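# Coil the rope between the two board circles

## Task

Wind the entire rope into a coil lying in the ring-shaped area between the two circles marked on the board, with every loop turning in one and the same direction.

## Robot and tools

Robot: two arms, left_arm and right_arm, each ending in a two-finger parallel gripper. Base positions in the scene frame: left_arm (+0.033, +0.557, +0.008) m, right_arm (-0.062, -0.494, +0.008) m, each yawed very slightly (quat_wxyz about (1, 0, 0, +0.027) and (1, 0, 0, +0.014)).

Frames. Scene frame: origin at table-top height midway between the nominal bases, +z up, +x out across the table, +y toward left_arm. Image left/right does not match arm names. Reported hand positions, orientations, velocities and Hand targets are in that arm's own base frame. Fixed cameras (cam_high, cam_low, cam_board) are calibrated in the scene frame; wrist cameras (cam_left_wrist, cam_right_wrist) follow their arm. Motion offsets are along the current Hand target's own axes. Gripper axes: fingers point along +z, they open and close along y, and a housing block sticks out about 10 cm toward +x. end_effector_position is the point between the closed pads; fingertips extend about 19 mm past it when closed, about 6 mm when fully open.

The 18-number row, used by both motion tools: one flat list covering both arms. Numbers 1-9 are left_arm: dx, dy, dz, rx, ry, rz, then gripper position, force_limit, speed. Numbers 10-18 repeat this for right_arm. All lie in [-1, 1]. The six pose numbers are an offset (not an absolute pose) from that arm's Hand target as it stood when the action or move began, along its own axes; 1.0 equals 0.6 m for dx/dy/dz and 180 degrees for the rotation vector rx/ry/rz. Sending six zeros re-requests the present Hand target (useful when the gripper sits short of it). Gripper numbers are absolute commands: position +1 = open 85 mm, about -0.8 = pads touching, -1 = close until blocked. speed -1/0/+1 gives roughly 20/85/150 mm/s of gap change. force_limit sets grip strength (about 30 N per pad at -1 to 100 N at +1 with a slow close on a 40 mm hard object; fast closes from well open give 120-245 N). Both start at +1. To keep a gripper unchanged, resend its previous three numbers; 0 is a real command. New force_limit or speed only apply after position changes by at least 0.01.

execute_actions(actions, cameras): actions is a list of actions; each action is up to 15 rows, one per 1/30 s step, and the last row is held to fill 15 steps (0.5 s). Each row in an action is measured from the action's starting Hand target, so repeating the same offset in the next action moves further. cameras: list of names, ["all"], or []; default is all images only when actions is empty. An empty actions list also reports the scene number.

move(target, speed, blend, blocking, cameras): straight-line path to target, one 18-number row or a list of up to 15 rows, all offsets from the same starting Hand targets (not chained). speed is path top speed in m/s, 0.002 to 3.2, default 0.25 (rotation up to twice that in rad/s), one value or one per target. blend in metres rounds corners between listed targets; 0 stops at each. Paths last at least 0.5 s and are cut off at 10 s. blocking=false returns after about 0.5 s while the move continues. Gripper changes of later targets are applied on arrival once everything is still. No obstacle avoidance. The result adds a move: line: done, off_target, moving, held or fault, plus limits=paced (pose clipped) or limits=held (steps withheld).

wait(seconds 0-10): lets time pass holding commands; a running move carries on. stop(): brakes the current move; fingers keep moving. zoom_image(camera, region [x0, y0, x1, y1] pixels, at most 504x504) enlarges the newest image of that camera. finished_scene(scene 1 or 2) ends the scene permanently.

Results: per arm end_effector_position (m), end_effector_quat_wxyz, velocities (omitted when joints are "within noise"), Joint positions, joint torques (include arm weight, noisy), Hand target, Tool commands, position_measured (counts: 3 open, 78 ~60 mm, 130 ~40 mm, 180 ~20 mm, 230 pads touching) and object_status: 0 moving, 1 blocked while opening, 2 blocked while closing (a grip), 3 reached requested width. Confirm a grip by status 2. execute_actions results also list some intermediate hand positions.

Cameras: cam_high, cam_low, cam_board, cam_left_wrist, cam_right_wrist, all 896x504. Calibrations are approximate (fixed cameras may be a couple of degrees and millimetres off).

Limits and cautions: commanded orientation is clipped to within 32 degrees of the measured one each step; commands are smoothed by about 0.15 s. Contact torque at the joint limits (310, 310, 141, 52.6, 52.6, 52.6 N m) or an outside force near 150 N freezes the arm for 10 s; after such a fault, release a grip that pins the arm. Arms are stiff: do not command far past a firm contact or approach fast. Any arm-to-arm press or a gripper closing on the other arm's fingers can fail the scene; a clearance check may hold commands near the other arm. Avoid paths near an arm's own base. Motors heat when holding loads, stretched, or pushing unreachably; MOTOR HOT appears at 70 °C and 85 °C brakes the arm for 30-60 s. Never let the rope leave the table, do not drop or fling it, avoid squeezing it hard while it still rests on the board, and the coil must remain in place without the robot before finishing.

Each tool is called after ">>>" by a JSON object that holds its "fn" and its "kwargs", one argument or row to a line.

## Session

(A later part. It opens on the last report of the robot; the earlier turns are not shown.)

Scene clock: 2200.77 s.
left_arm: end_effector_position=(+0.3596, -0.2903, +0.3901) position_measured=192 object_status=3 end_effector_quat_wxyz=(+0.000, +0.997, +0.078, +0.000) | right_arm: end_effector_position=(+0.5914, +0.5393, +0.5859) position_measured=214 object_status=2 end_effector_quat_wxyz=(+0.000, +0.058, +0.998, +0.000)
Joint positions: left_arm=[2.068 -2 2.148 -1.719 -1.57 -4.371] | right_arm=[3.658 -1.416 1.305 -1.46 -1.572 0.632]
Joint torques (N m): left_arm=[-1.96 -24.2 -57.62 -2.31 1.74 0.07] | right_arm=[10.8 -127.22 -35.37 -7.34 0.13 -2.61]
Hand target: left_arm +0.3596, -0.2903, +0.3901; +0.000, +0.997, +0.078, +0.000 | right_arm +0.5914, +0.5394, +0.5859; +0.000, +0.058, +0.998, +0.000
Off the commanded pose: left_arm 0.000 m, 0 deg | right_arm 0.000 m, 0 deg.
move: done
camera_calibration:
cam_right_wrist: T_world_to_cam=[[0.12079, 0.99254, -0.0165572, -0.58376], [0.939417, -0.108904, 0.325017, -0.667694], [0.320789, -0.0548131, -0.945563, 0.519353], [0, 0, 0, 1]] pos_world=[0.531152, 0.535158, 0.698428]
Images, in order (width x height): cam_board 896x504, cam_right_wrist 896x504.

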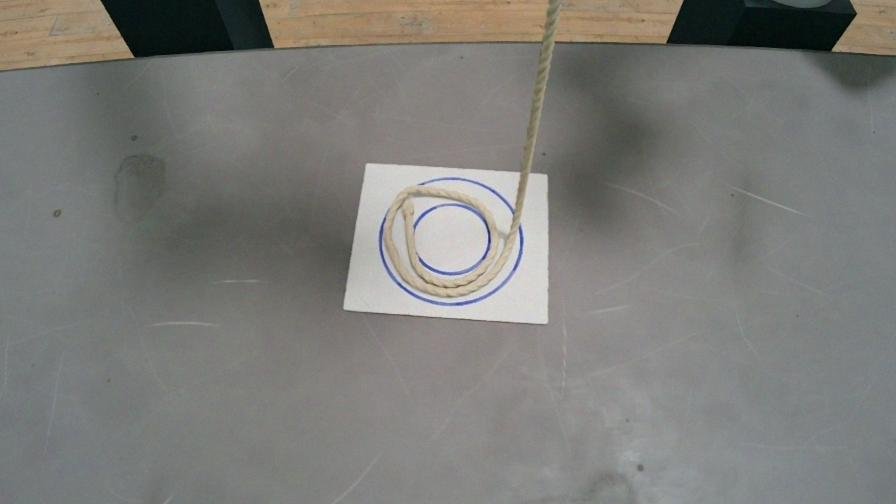

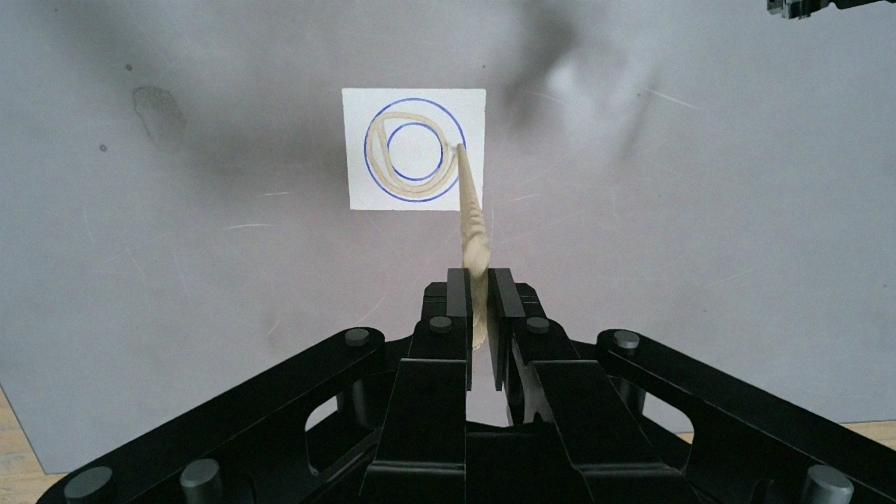

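>>> {"fn": "move", "kwargs": {
  "target": [
    [0, 0, 0, 0, 0, 0, -0.5, -1, -1, 0.0207, -0.0082, 0.02, 0, 0, -0.0361, -0.97, -0.8, -1],
    [0, 0, 0, 0, 0, 0, -0.5, -1, -1, 0.04, -0.0189, 0.0383, 0, 0, -0.0722, -0.97, -0.8, -1]
  ],
  "speed": 0.04,
  "blend": 0.008,
  "cameras": ["cam_board", "cam_right_wrist"]
}}

>>> {"fn": "zoom_image", "kwargs": {
  "camera": "cam_board",
  "region": [339, 130, 569, 325]
}}

>>> {"fn": "zoom_image", "kwargs": {
  "camera": "cam_right_wrist",
  "region": [340, 40, 500, 220]
}}

Scene clock: 2217.40 s.
left_arm: end_effector_position=(+0.3596, -0.2903, +0.3901) position_measured=192 object_status=3 end_effector_quat_wxyz=(+0.000, +0.997, +0.078, +0.000) | right_arm: end_effector_position=(+0.5663, +0.5308, +0.5629) position_measured=214 object_status=2 end_effector_quat_wxyz=(+0.000, -0.055, +0.998, +0.000)
Joint positions: left_arm=[2.068 -2 2.148 -1.719 -1.57 -4.371] | right_arm=[3.664 -1.46 1.397 -1.507 -1.572 0.412]
Joint torques (N m): left_arm=[-3.63 -24.81 -57.11 -2.35 1.54 -0.14] | right_arm=[7.96 -122.66 -35.48 -7.17 -0.51 -2.62]
Hand target: left_arm +0.3596, -0.2903, +0.3901; +0.000, +0.997, +0.078, +0.000 | right_arm +0.5663, +0.5308, +0.5629; +0.000, -0.056, +0.998, +0.000
Off the commanded pose: left_arm 0.000 m, 0 deg | right_arm 0.000 m, 0 deg.
move: done
camera_calibration:
cam_right_wrist: T_world_to_cam=[[-0.105517, 0.99428, -0.0165614, -0.445497], [0.939876, 0.105155, 0.324924, -0.751348], [0.324807, 0.0187192, -0.945595, 0.463914], [0, 0, 0, 1]] pos_world=[0.508484, 0.513272, 0.675427]
Images, in order (width x height): cam_board 896x504, cam_right_wrist 896x504.

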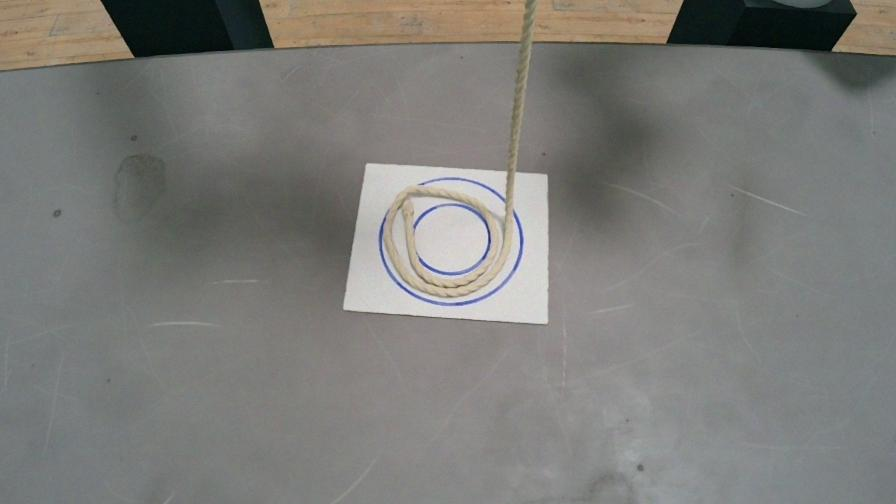

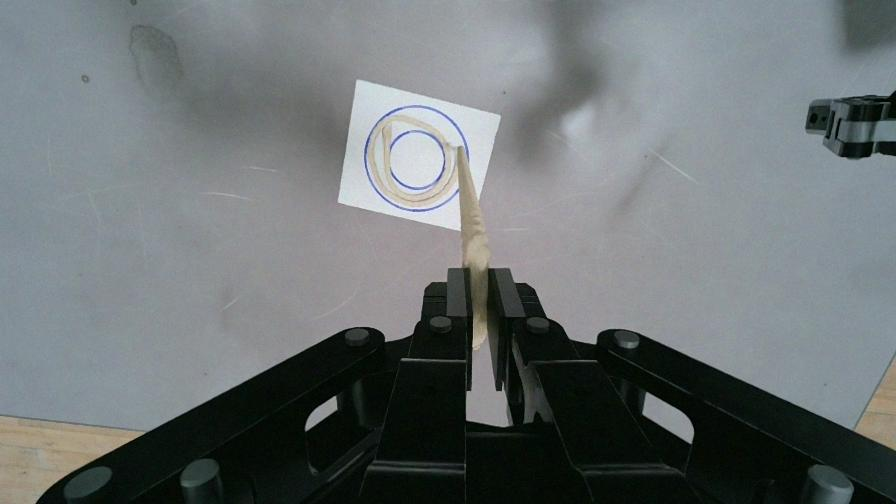

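Scaled by 2.191.

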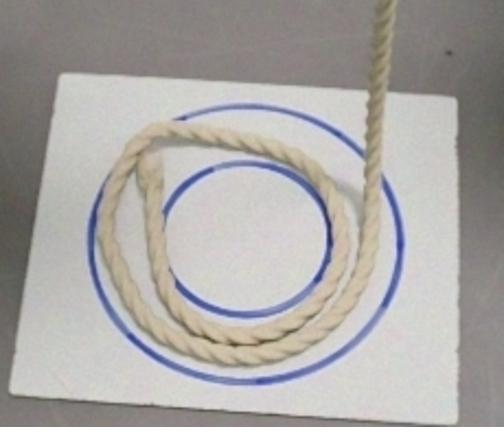

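Scaled by 2.800.

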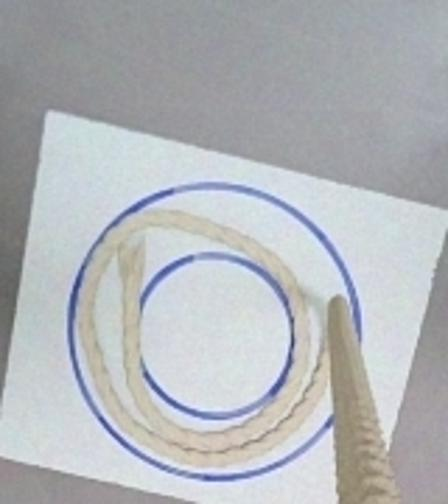

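>>> {"fn": "move", "kwargs": {
  "target": [
    [0, 0, 0, 0, 0, 0, -0.5, -1, -1, 0.0209, -0.0087, 0.0183, 0, 0, -0.0361, -0.97, -0.8, -1],
    [0, 0, 0, 0, 0, 0, -0.5, -1, -1, 0.0381, -0.0199, 0.0383, 0, 0, -0.0722, -0.97, -0.8, -1]
  ],
  "speed": 0.04,
  "blend": 0.008,
  "cameras": ["cam_board", "cam_right_wrist"]
}}

>>> {"fn": "zoom_image", "kwargs": {
  "camera": "cam_board",
  "region": [339, 130, 569, 325]
}}

>>> {"fn": "zoom_image", "kwargs": {
  "camera": "cam_right_wrist",
  "region": [340, 40, 500, 220]
}}

Scene clock: 2231.50 s.
left_arm: end_effector_position=(+0.3596, -0.2903, +0.3901) position_measured=192 object_status=3 end_effector_quat_wxyz=(+0.000, +0.997, +0.078, +0.000) | right_arm: end_effector_position=(+0.5449, +0.5164, +0.5399) position_measured=214 object_status=2 end_effector_quat_wxyz=(+0.000, -0.168, +0.986, +0.000)
Joint positions: left_arm=[2.068 -2 2.148 -1.719 -1.57 -4.371] | right_arm=[3.662 -1.505 1.485 -1.552 -1.572 0.182]
Joint torques (N m): left_arm=[-3.76 -24.3 -57.32 -2.27 1.38 -0.02] | right_arm=[-7.47 -116.1 -36.4 -7.13 -0.83 -2.65]
Hand target: left_arm +0.3596, -0.2903, +0.3901; +0.000, +0.997, +0.078, +0.000 | right_arm +0.5449, +0.5164, +0.5399; +0.000, -0.168, +0.986, +0.000
Off the commanded pose: left_arm 0.000 m, 0 deg | right_arm 0.000 m, 0 deg.
move: done
camera_calibration:
cam_right_wrist: T_world_to_cam=[[-0.326444, 0.94507, -0.0166432, -0.287948], [0.892218, 0.313906, 0.32467, -0.803899], [0.31206, 0.0911373, -0.945681, 0.418976], [0, 0, 0, 1]] pos_world=[0.492509, 0.486295, 0.652427]
Images, in order (width x height): cam_board 896x504, cam_right_wrist 896x504.

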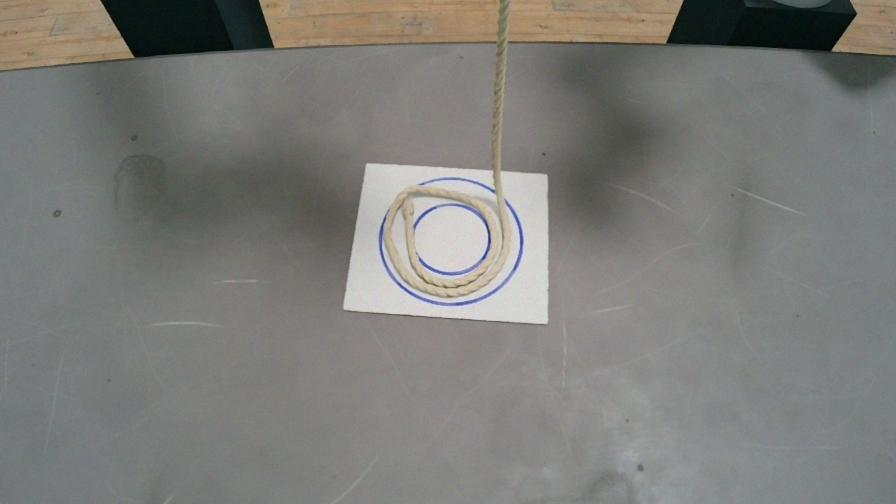

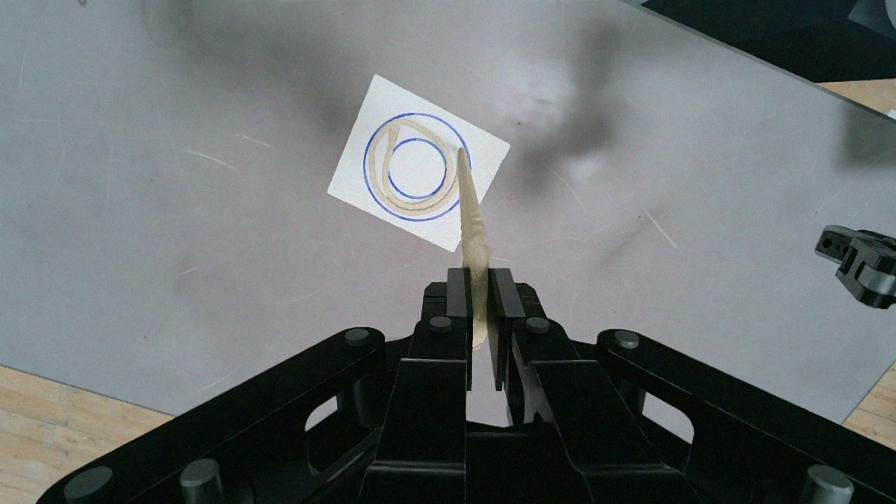

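Scaled by 2.191.

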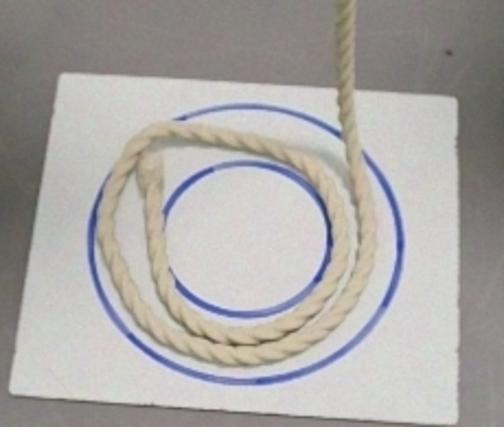

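Scaled by 2.800.

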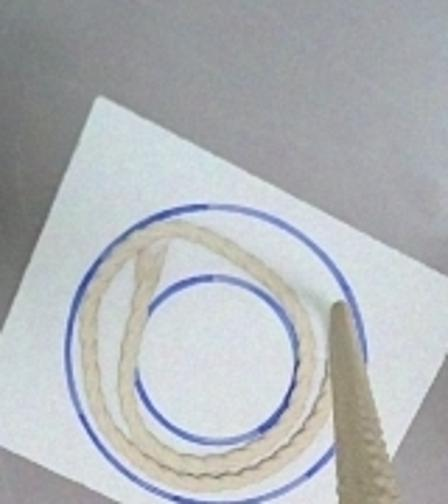

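>>> {"fn": "move", "kwargs": {
  "target": [
    [0, 0, 0, 0, 0, 0, -0.5, -1, -1, 0.0179, -0.0103, 0.0183, 0, 0, -0.0361, -0.97, -0.8, -1],
    [0, 0, 0, 0, 0, 0, -0.5, -1, -1, 0.0323, -0.0246, 0.0383, 0, 0, -0.0722, -0.97, -0.8, -1]
  ],
  "speed": 0.04,
  "blend": 0.008,
  "cameras": ["cam_board", "cam_right_wrist"]
}}

>>> {"fn": "zoom_image", "kwargs": {
  "camera": "cam_board",
  "region": [339, 130, 569, 325]
}}

>>> {"fn": "zoom_image", "kwargs": {
  "camera": "cam_right_wrist",
  "region": [340, 40, 500, 220]
}}

Scene clock: 2248.67 s.
left_arm: end_effector_position=(+0.3596, -0.2903, +0.3901) position_measured=192 object_status=3 end_effector_quat_wxyz=(+0.000, +0.997, +0.078, +0.000) | right_arm: end_effector_position=(+0.5315, +0.4961, +0.5170) position_measured=214 object_status=2 end_effector_quat_wxyz=(+0.000, -0.279, +0.960, +0.000)
Joint positions: left_arm=[2.068 -2 2.148 -1.719 -1.57 -4.371] | right_arm=[3.646 -1.544 1.567 -1.594 -1.572 -0.06]
Joint torques (N m): left_arm=[-5.25 -24.79 -56.59 -2.5 1.38 -0.05] | right_arm=[-5.48 -112.63 -35.46 -7.49 -0.59 -2.35]
Hand target: left_arm +0.3596, -0.2903, +0.3901; +0.000, +0.997, +0.078, +0.000 | right_arm +0.5315, +0.4961, +0.5170; +0.000, -0.279, +0.960, +0.000
Off the commanded pose: left_arm 0.000 m, 0 deg | right_arm 0.000 m, 0 deg.
move: done
camera_calibration:
cam_right_wrist: T_world_to_cam=[[-0.530584, 0.847468, -0.0166914, -0.116534], [0.798836, 0.506527, 0.324487, -0.82402], [0.283447, 0.158834, -0.945743, 0.384976], [0, 0, 0, 1]] pos_world=[0.487305, 0.455, 0.629527]
Images, in order (width x height): cam_board 896x504, cam_right_wrist 896x504.

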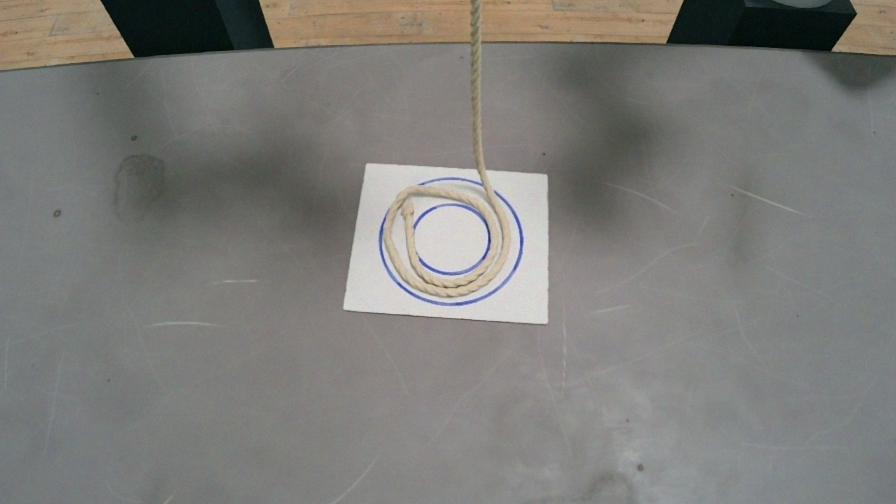

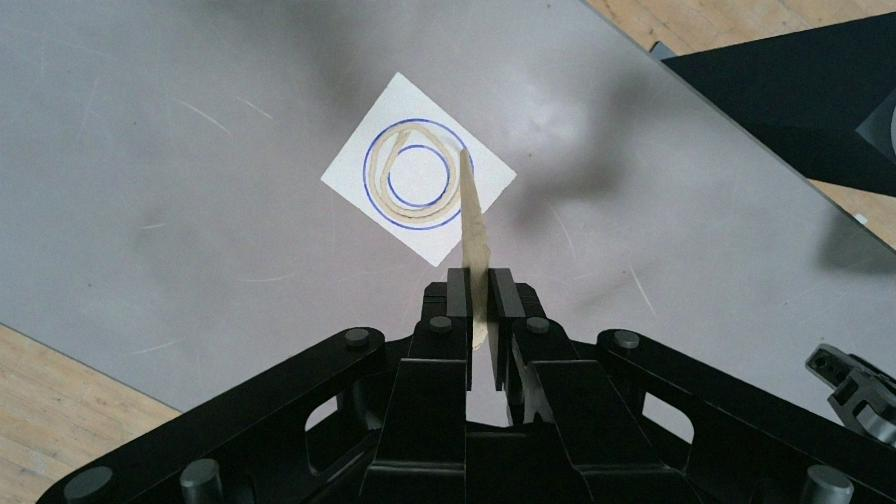

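Scaled by 2.191.

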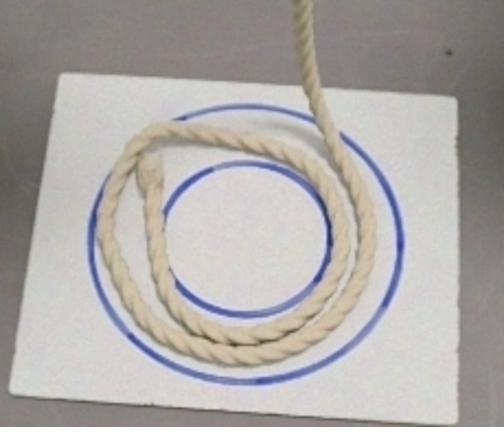

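Scaled by 2.800.

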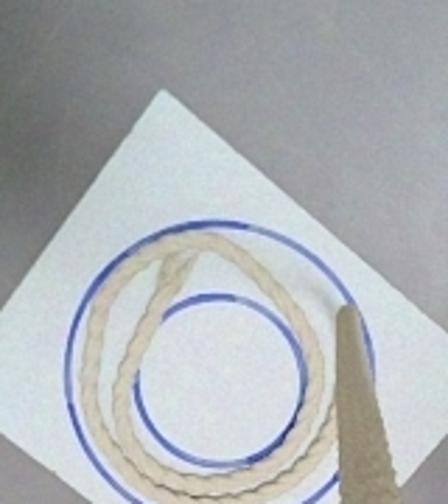

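>>> {"fn": "move", "kwargs": {
  "target": [
    [0, 0, 0, 0, 0, 0, -0.5, -1, -1, 0.0162, -0.0128, 0.0183, 0, 0, -0.0361, -0.97, -0.8, -1],
    [0, 0, 0, 0, 0, 0, -0.5, -1, -1, 0.0285, -0.0288, 0.0383, 0, 0, -0.0722, -0.97, -0.8, -1]
  ],
  "speed": 0.04,
  "blend": 0.008,
  "cameras": ["cam_board", "cam_right_wrist"]
}}

>>> {"fn": "zoom_image", "kwargs": {
  "camera": "cam_board",
  "region": [339, 130, 569, 325]
}}

>>> {"fn": "zoom_image", "kwargs": {
  "camera": "cam_right_wrist",
  "region": [340, 60, 500, 240]
}}

Scene clock: 2270.87 s.
left_arm: end_effector_position=(+0.3596, -0.2903, +0.3901) position_measured=192 object_status=3 end_effector_quat_wxyz=(+0.000, +0.997, +0.078, +0.000) | right_arm: end_effector_position=(+0.5263, +0.4723, +0.4940) position_measured=214 object_status=2 end_effector_quat_wxyz=(+0.000, -0.385, +0.923, +0.000)
Joint positions: left_arm=[2.068 -2 2.148 -1.719 -1.57 -4.371] | right_arm=[3.62 -1.576 1.64 -1.634 -1.572 -0.313]
Joint torques (N m): left_arm=[-5.73 -23.53 -57.09 -2.81 1.57 -0.2] | right_arm=[-8.08 -106.85 -35.41 -7.25 -0.31 -2.74]
Hand target: left_arm +0.3596, -0.2903, +0.3901; +0.000, +0.997, +0.078, +0.000 | right_arm +0.5263, +0.4723, +0.4940; +0.000, -0.386, +0.923, +0.000
Off the commanded pose: left_arm 0.000 m, 0 deg | right_arm 0.000 m, 0 deg.
move: done
camera_calibration:
cam_right_wrist: T_world_to_cam=[[-0.707645, 0.706373, -0.0165951, 0.0602091], [0.664453, 0.67327, 0.32436, -0.808308], [0.240292, 0.218505, -0.945788, 0.363025], [0, 0, 0, 1]] pos_world=[0.492458, 0.422357, 0.606526]
Images, in order (width x height): cam_board 896x504, cam_right_wrist 896x504.

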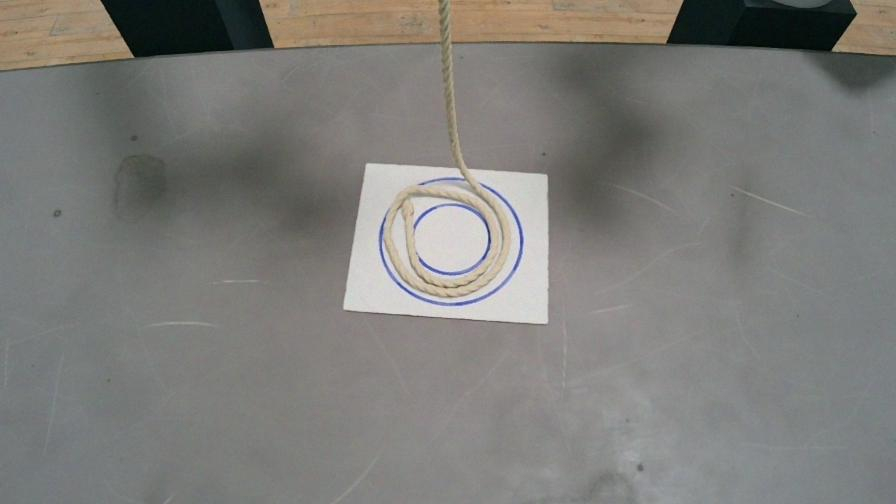

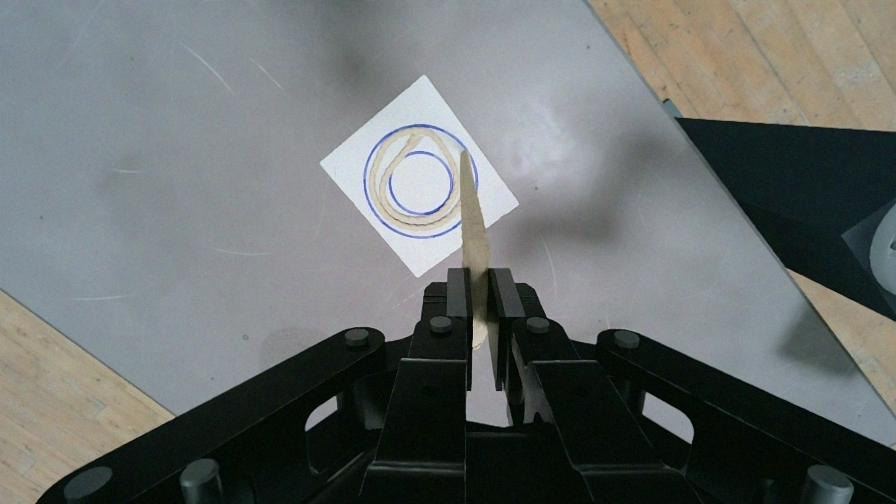

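Scaled by 2.191.

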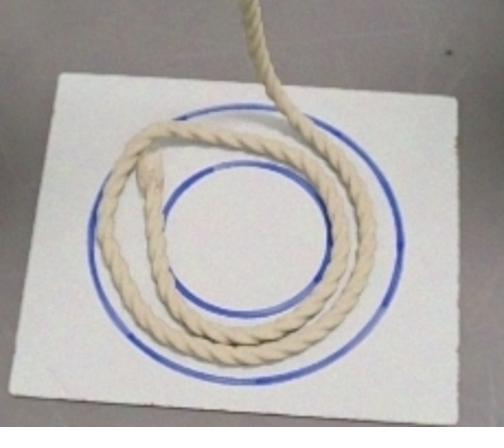

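Scaled by 2.800.

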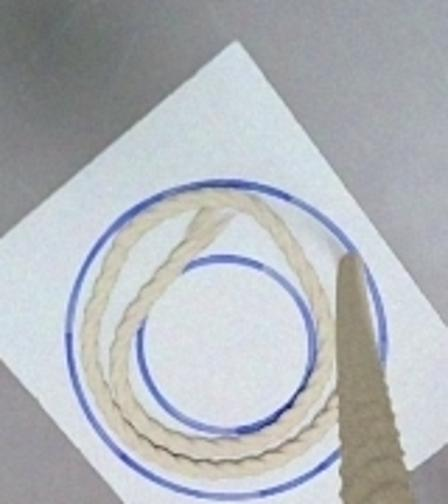

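>>> {"fn": "move", "kwargs": {
  "target": [
    [0, 0, 0, 0, 0, 0, -0.5, -1, -1, -0.003, -0.0154, 0.0183, 0, 0, -0.0361, -0.97, -0.8, -1],
    [0, 0, 0, 0, 0, 0, -0.5, -1, -1, 0.0049, -0.0292, 0.0383, 0, 0, -0.0722, -0.97, -0.8, -1]
  ],
  "speed": 0.04,
  "blend": 0.006,
  "cameras": ["cam_board", "cam_right_wrist"]
}}

>>> {"fn": "zoom_image", "kwargs": {
  "camera": "cam_board",
  "region": [339, 130, 569, 325]
}}

>>> {"fn": "zoom_image", "kwargs": {
  "camera": "cam_right_wrist",
  "region": [340, 60, 500, 240]
}}

Scene clock: 2291.10 s.
left_arm: end_effector_position=(+0.3596, -0.2903, +0.3901) position_measured=192 object_status=3 end_effector_quat_wxyz=(+0.000, +0.997, +0.078, +0.000) | right_arm: end_effector_position=(+0.5367, +0.4579, +0.4711) position_measured=214 object_status=2 end_effector_quat_wxyz=(+0.000, -0.487, +0.873, +0.000)
Joint positions: left_arm=[2.068 -2 2.148 -1.719 -1.57 -4.371] | right_arm=[3.594 -1.576 1.68 -1.675 -1.572 -0.566]
Joint torques (N m): left_arm=[-5.48 -24.28 -56.54 -2.66 1.25 -0.08] | right_arm=[-5.49 -106.73 -35.86 -7.2 -0.33 -2.34]
Hand target: left_arm +0.3596, -0.2903, +0.3901; +0.000, +0.997, +0.078, +0.000 | right_arm +0.5367, +0.4579, +0.4710; +0.000, -0.487, +0.873, +0.000
Off the commanded pose: left_arm 0.000 m, 0 deg | right_arm 0.000 m, 0 deg.
move: done
camera_calibration:
cam_right_wrist: T_world_to_cam=[[-0.848342, 0.52919, -0.0165413, 0.234061], [0.49613, 0.805476, 0.324135, -0.768213], [0.184853, 0.266771, -0.945866, 0.349679], [0, 0, 0, 1]] pos_world=[0.515059, 0.40163, 0.583626]
Images, in order (width x height): cam_board 896x504, cam_right_wrist 896x504.

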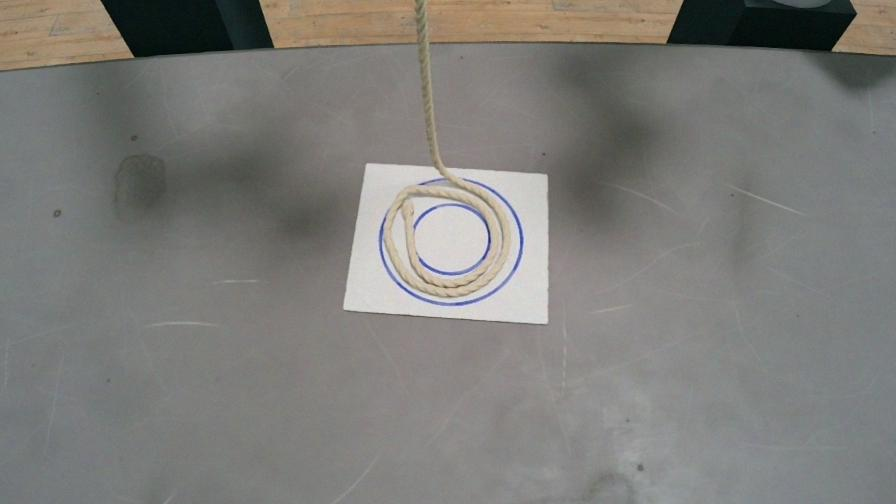

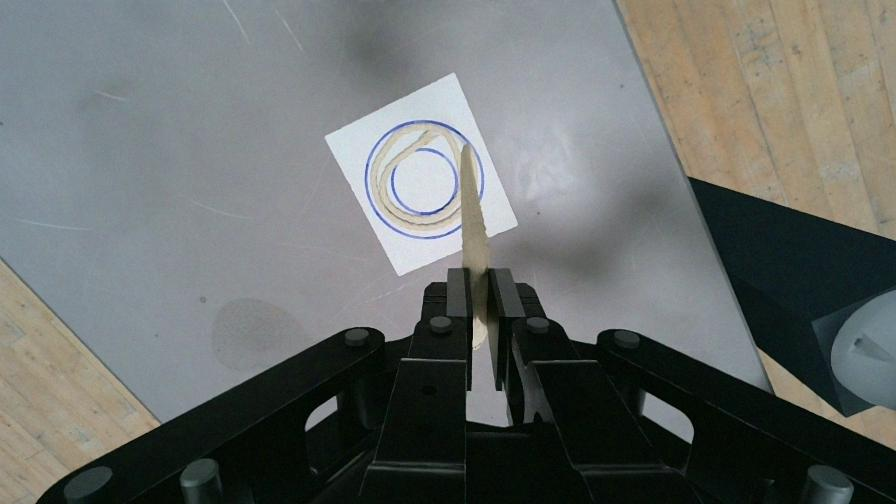

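Scaled by 2.191.

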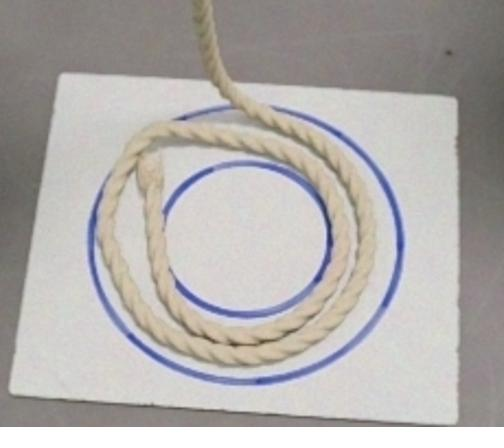

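Scaled by 2.800.

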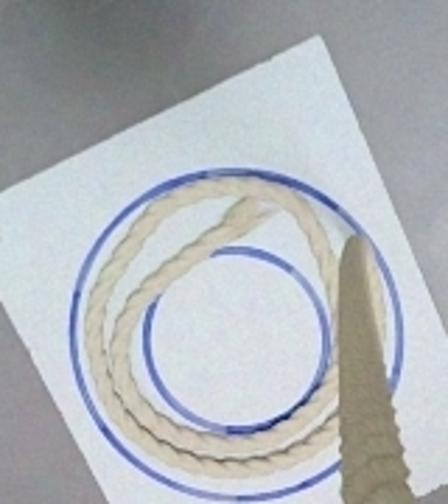

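>>> {"fn": "move", "kwargs": {
  "target": [0, 0, 0, 0, 0, 0, -0.5, -1, -1, -0.0061, -0.0282, 0.015, 0, 0, -0.0333, -0.97, -0.8, -1],
  "speed": 0.04,
  "cameras": ["cam_board", "cam_right_wrist"]
}}

>>> {"fn": "zoom_image", "kwargs": {
  "camera": "cam_board",
  "region": [339, 130, 569, 325]
}}

>>> {"fn": "zoom_image", "kwargs": {
  "camera": "cam_right_wrist",
  "region": [340, 60, 500, 240]
}}

Scene clock: 2307.00 s.
left_arm: end_effector_position=(+0.3596, -0.2903, +0.3901) position_measured=192 object_status=3 end_effector_quat_wxyz=(+0.000, +0.997, +0.078, +0.000) | right_arm: end_effector_position=(+0.5530, +0.4521, +0.4621) position_measured=214 object_status=2 end_effector_quat_wxyz=(+0.000, -0.532, +0.846, +0.000)
Joint positions: left_arm=[2.068 -2 2.148 -1.719 -1.57 -4.371] | right_arm=[3.576 -1.559 1.679 -1.691 -1.572 -0.688]
Joint torques (N m): left_arm=[-4.64 -23.97 -56.71 -2.69 1.57 -0.02] | right_arm=[-4.17 -57.51 -56.21 -7.72 -0.5 -2.31]
Hand target: left_arm +0.3596, -0.2903, +0.3901; +0.000, +0.997, +0.078, +0.000 | right_arm +0.5530, +0.4521, +0.4620; +0.000, -0.532, +0.846, +0.000
Off the commanded pose: left_arm 0.000 m, 0 deg | right_arm 0.000 m, 0 deg.
move: done
camera_calibration:
cam_right_wrist: T_world_to_cam=[[-0.898985, 0.437669, -0.0164803, 0.320132], [0.409289, 0.852898, 0.324111, -0.74206], [0.155909, 0.284625, -0.945876, 0.347657], [0, 0, 0, 1]] pos_world=[0.537308, 0.393837, 0.574626]
Images, in order (width x height): cam_board 896x504, cam_right_wrist 896x504.

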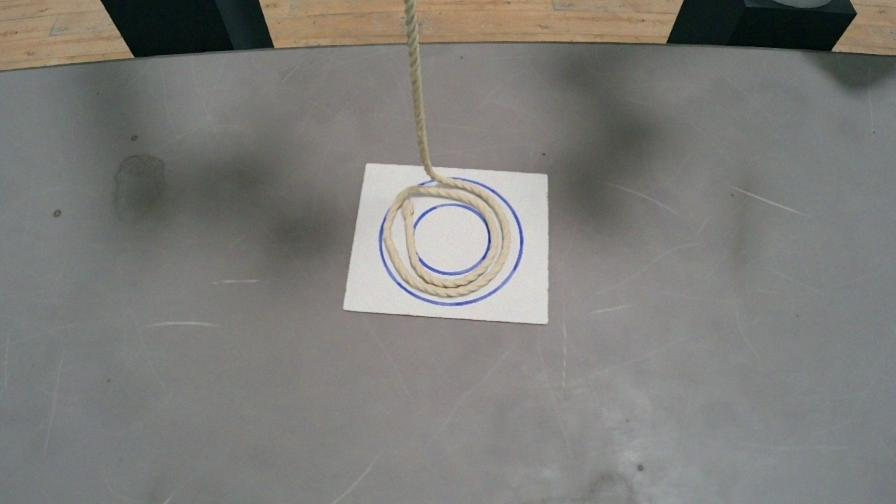

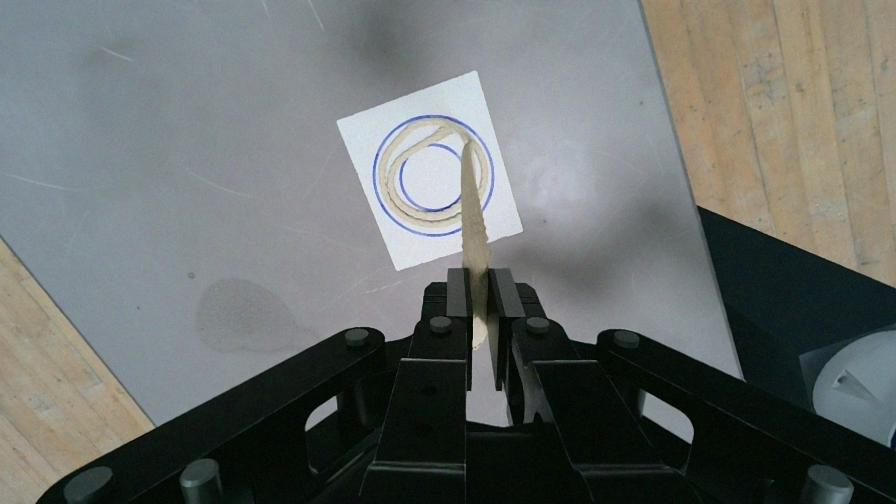

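Scaled by 2.191.

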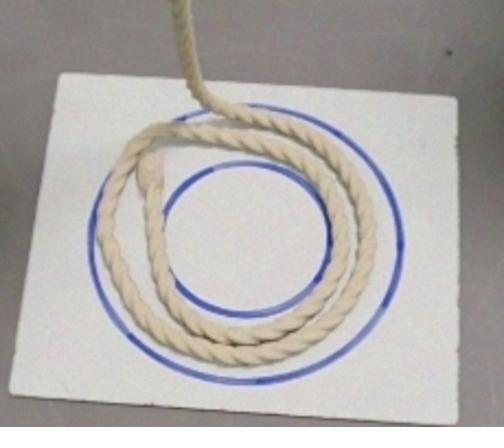

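Scaled by 2.800.

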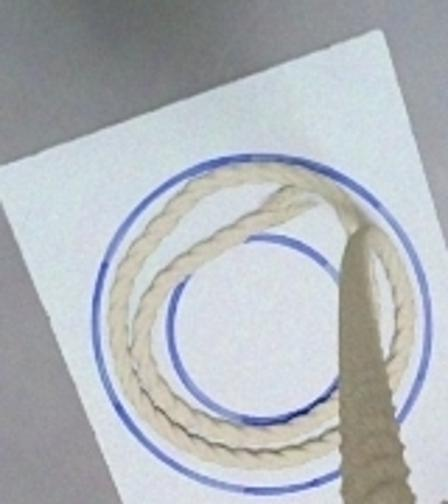

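>>> {"fn": "move", "kwargs": {
  "target": [0, 0, 0, 0, 0, 0, -0.5, -1, -1, 0.0214, -0.0249, 0.025, 0, 0, -0.0389, -0.97, -0.8, -1],
  "speed": 0.04,
  "cameras": ["cam_board", "cam_right_wrist"]
}}

>>> {"fn": "zoom_image", "kwargs": {
  "camera": "cam_board",
  "region": [339, 130, 569, 325]
}}

>>> {"fn": "zoom_image", "kwargs": {
  "camera": "cam_right_wrist",
  "region": [350, 60, 510, 240]
}}

Scene clock: 2322.27 s.
left_arm: end_effector_position=(+0.3596, -0.2903, +0.3901) position_measured=192 object_status=3 end_effector_quat_wxyz=(+0.000, +0.997, +0.078, +0.000) | right_arm: end_effector_position=(+0.5609, +0.4341, +0.4471) position_measured=214 object_status=2 end_effector_quat_wxyz=(+0.000, -0.583, +0.812, +0.000)
Joint positions: left_arm=[2.068 -2 2.148 -1.719 -1.57 -4.371] | right_arm=[3.548 -1.565 1.711 -1.717 -1.572 -0.839]
Joint torques (N m): left_arm=[-5.64 -25.06 -56.48 -2.69 1.59 -0.16] | right_arm=[-6.93 -108.15 -36.25 -7.5 -0.05 -2.43]
Hand target: left_arm +0.3596, -0.2903, +0.3901; +0.000, +0.997, +0.078, +0.000 | right_arm +0.5609, +0.4340, +0.4471; +0.000, -0.583, +0.812, +0.000
Off the commanded pose: left_arm 0.000 m, 0 deg | right_arm 0.000 m, 0 deg.
move: done
camera_calibration:
cam_right_wrist: T_world_to_cam=[[-0.945641, 0.324796, -0.0164491, 0.410081], [0.302273, 0.896474, 0.323983, -0.683945], [0.119974, 0.301399, -0.94592, 0.350234], [0, 0, 0, 1]] pos_world=[0.552508, 0.374387, 0.559625]
Images, in order (width x height): cam_board 896x504, cam_right_wrist 896x504.

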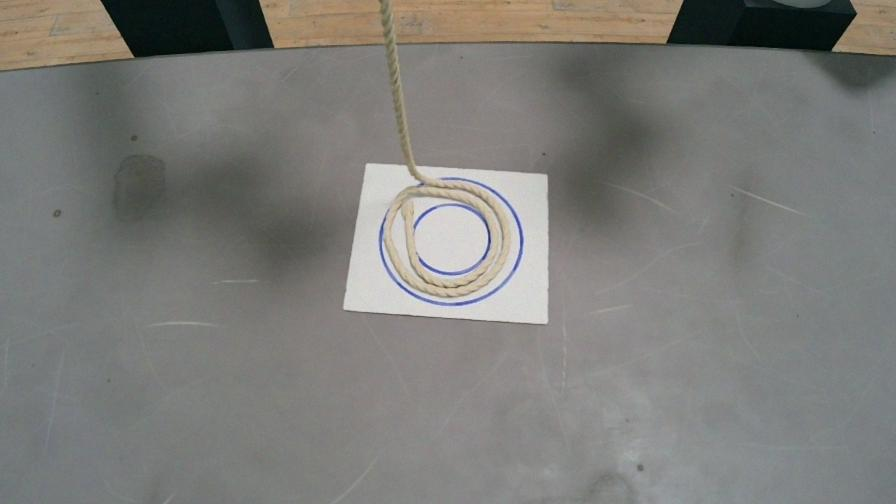

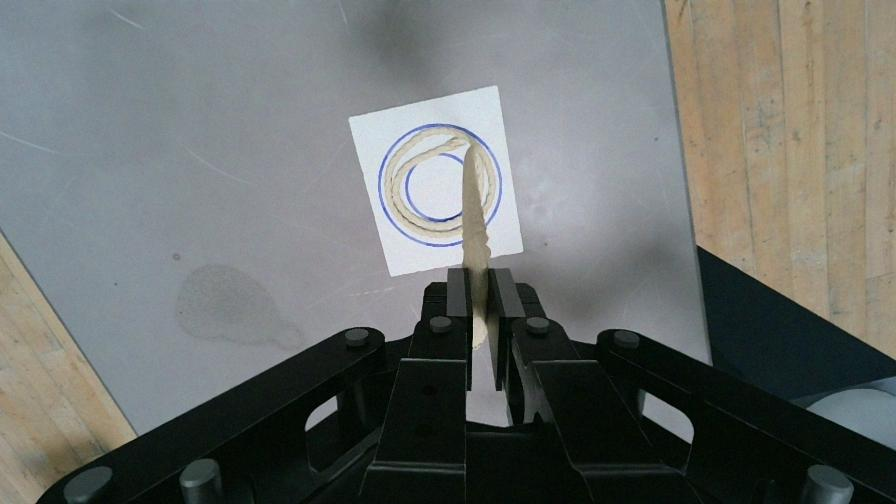

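Scaled by 2.191.

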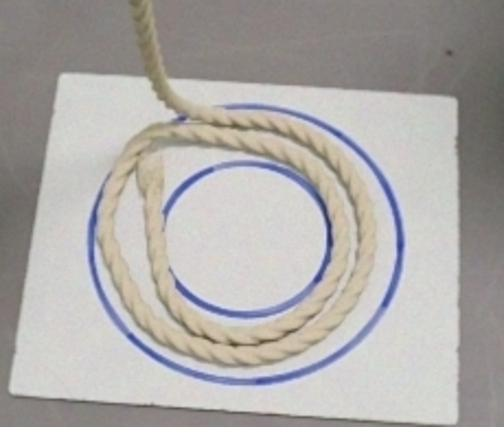

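Scaled by 2.800.

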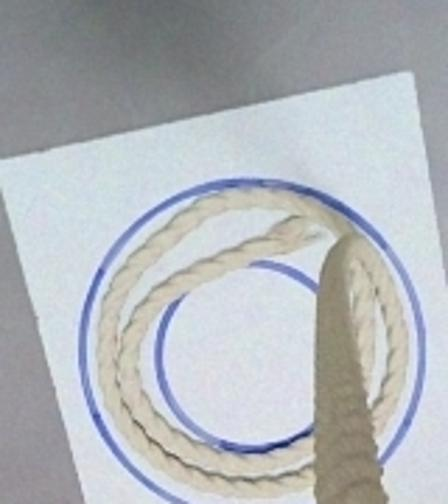

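>>> {"fn": "move", "kwargs": {
  "target": [0, 0, 0, 0, 0, 0, -0.5, -1, -1, -0.0021, -0.0485, 0.0367, 0, 0, -0.0389, -0.97, -0.8, -1],
  "speed": 0.04,
  "cameras": ["cam_board", "cam_right_wrist"]
}}

>>> {"fn": "zoom_image", "kwargs": {
  "camera": "cam_board",
  "region": [339, 130, 569, 325]
}}

>>> {"fn": "zoom_image", "kwargs": {
  "camera": "cam_right_wrist",
  "region": [350, 60, 510, 240]
}}

Scene clock: 2335.93 s.
left_arm: end_effector_position=(+0.3596, -0.2903, +0.3901) position_measured=192 object_status=3 end_effector_quat_wxyz=(+0.000, +0.997, +0.078, +0.000) | right_arm: end_effector_position=(+0.5889, +0.4259, +0.4251) position_measured=214 object_status=2 end_effector_quat_wxyz=(+0.000, -0.632, +0.775, +0.000)
Joint positions: left_arm=[2.068 -2 2.148 -1.719 -1.57 -4.371] | right_arm=[3.521 -1.529 1.714 -1.755 -1.572 -0.987]
Joint torques (N m): left_arm=[-5.09 -24.3 -56.56 -2.8 1.37 0.24] | right_arm=[-8.44 -62.86 -35.49 -7.4 0.08 -2.71]
Hand target: left_arm +0.3596, -0.2903, +0.3901; +0.000, +0.997, +0.078, +0.000 | right_arm +0.5889, +0.4259, +0.4251; +0.000, -0.632, +0.775, +0.000
Off the commanded pose: left_arm 0.000 m, 0 deg | right_arm 0.000 m, 0 deg.
move: done
camera_calibration:
cam_right_wrist: T_world_to_cam=[[-0.978174, 0.207139, -0.0164151, 0.508029], [0.190792, 0.926651, 0.323908, -0.625086], [0.0823049, 0.313707, -0.945946, 0.34549], [0, 0, 0, 1]] pos_world=[0.587767, 0.365621, 0.537625]
Images, in order (width x height): cam_board 896x504, cam_right_wrist 896x504.

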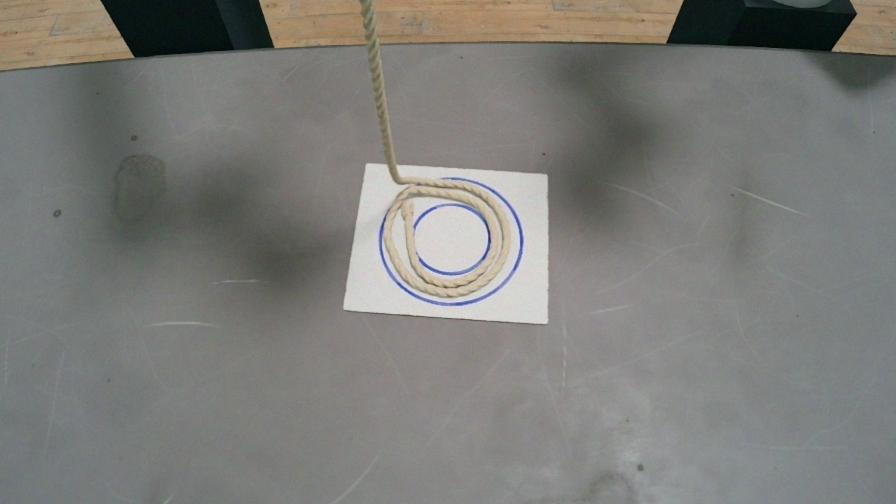

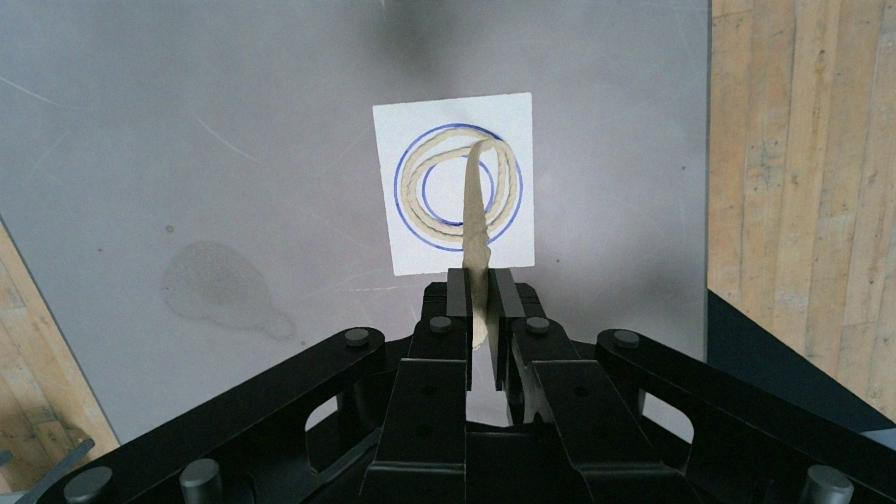

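Scaled by 2.191.

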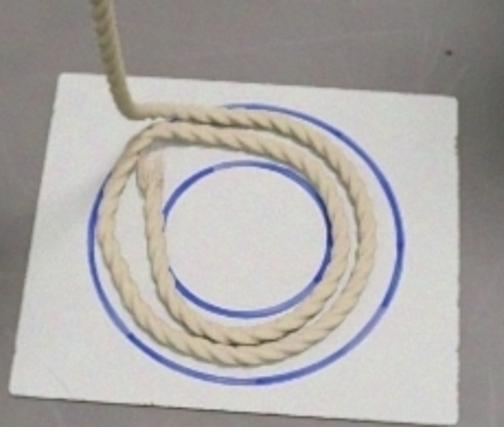

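Scaled by 2.800.

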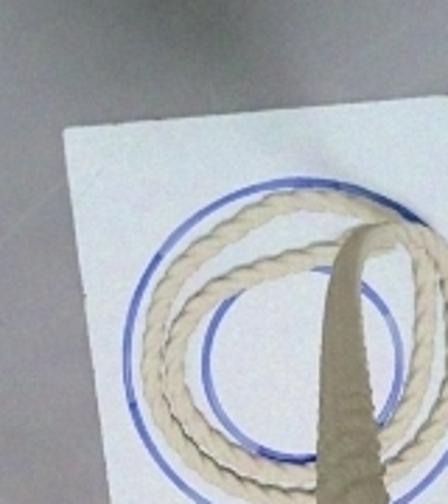

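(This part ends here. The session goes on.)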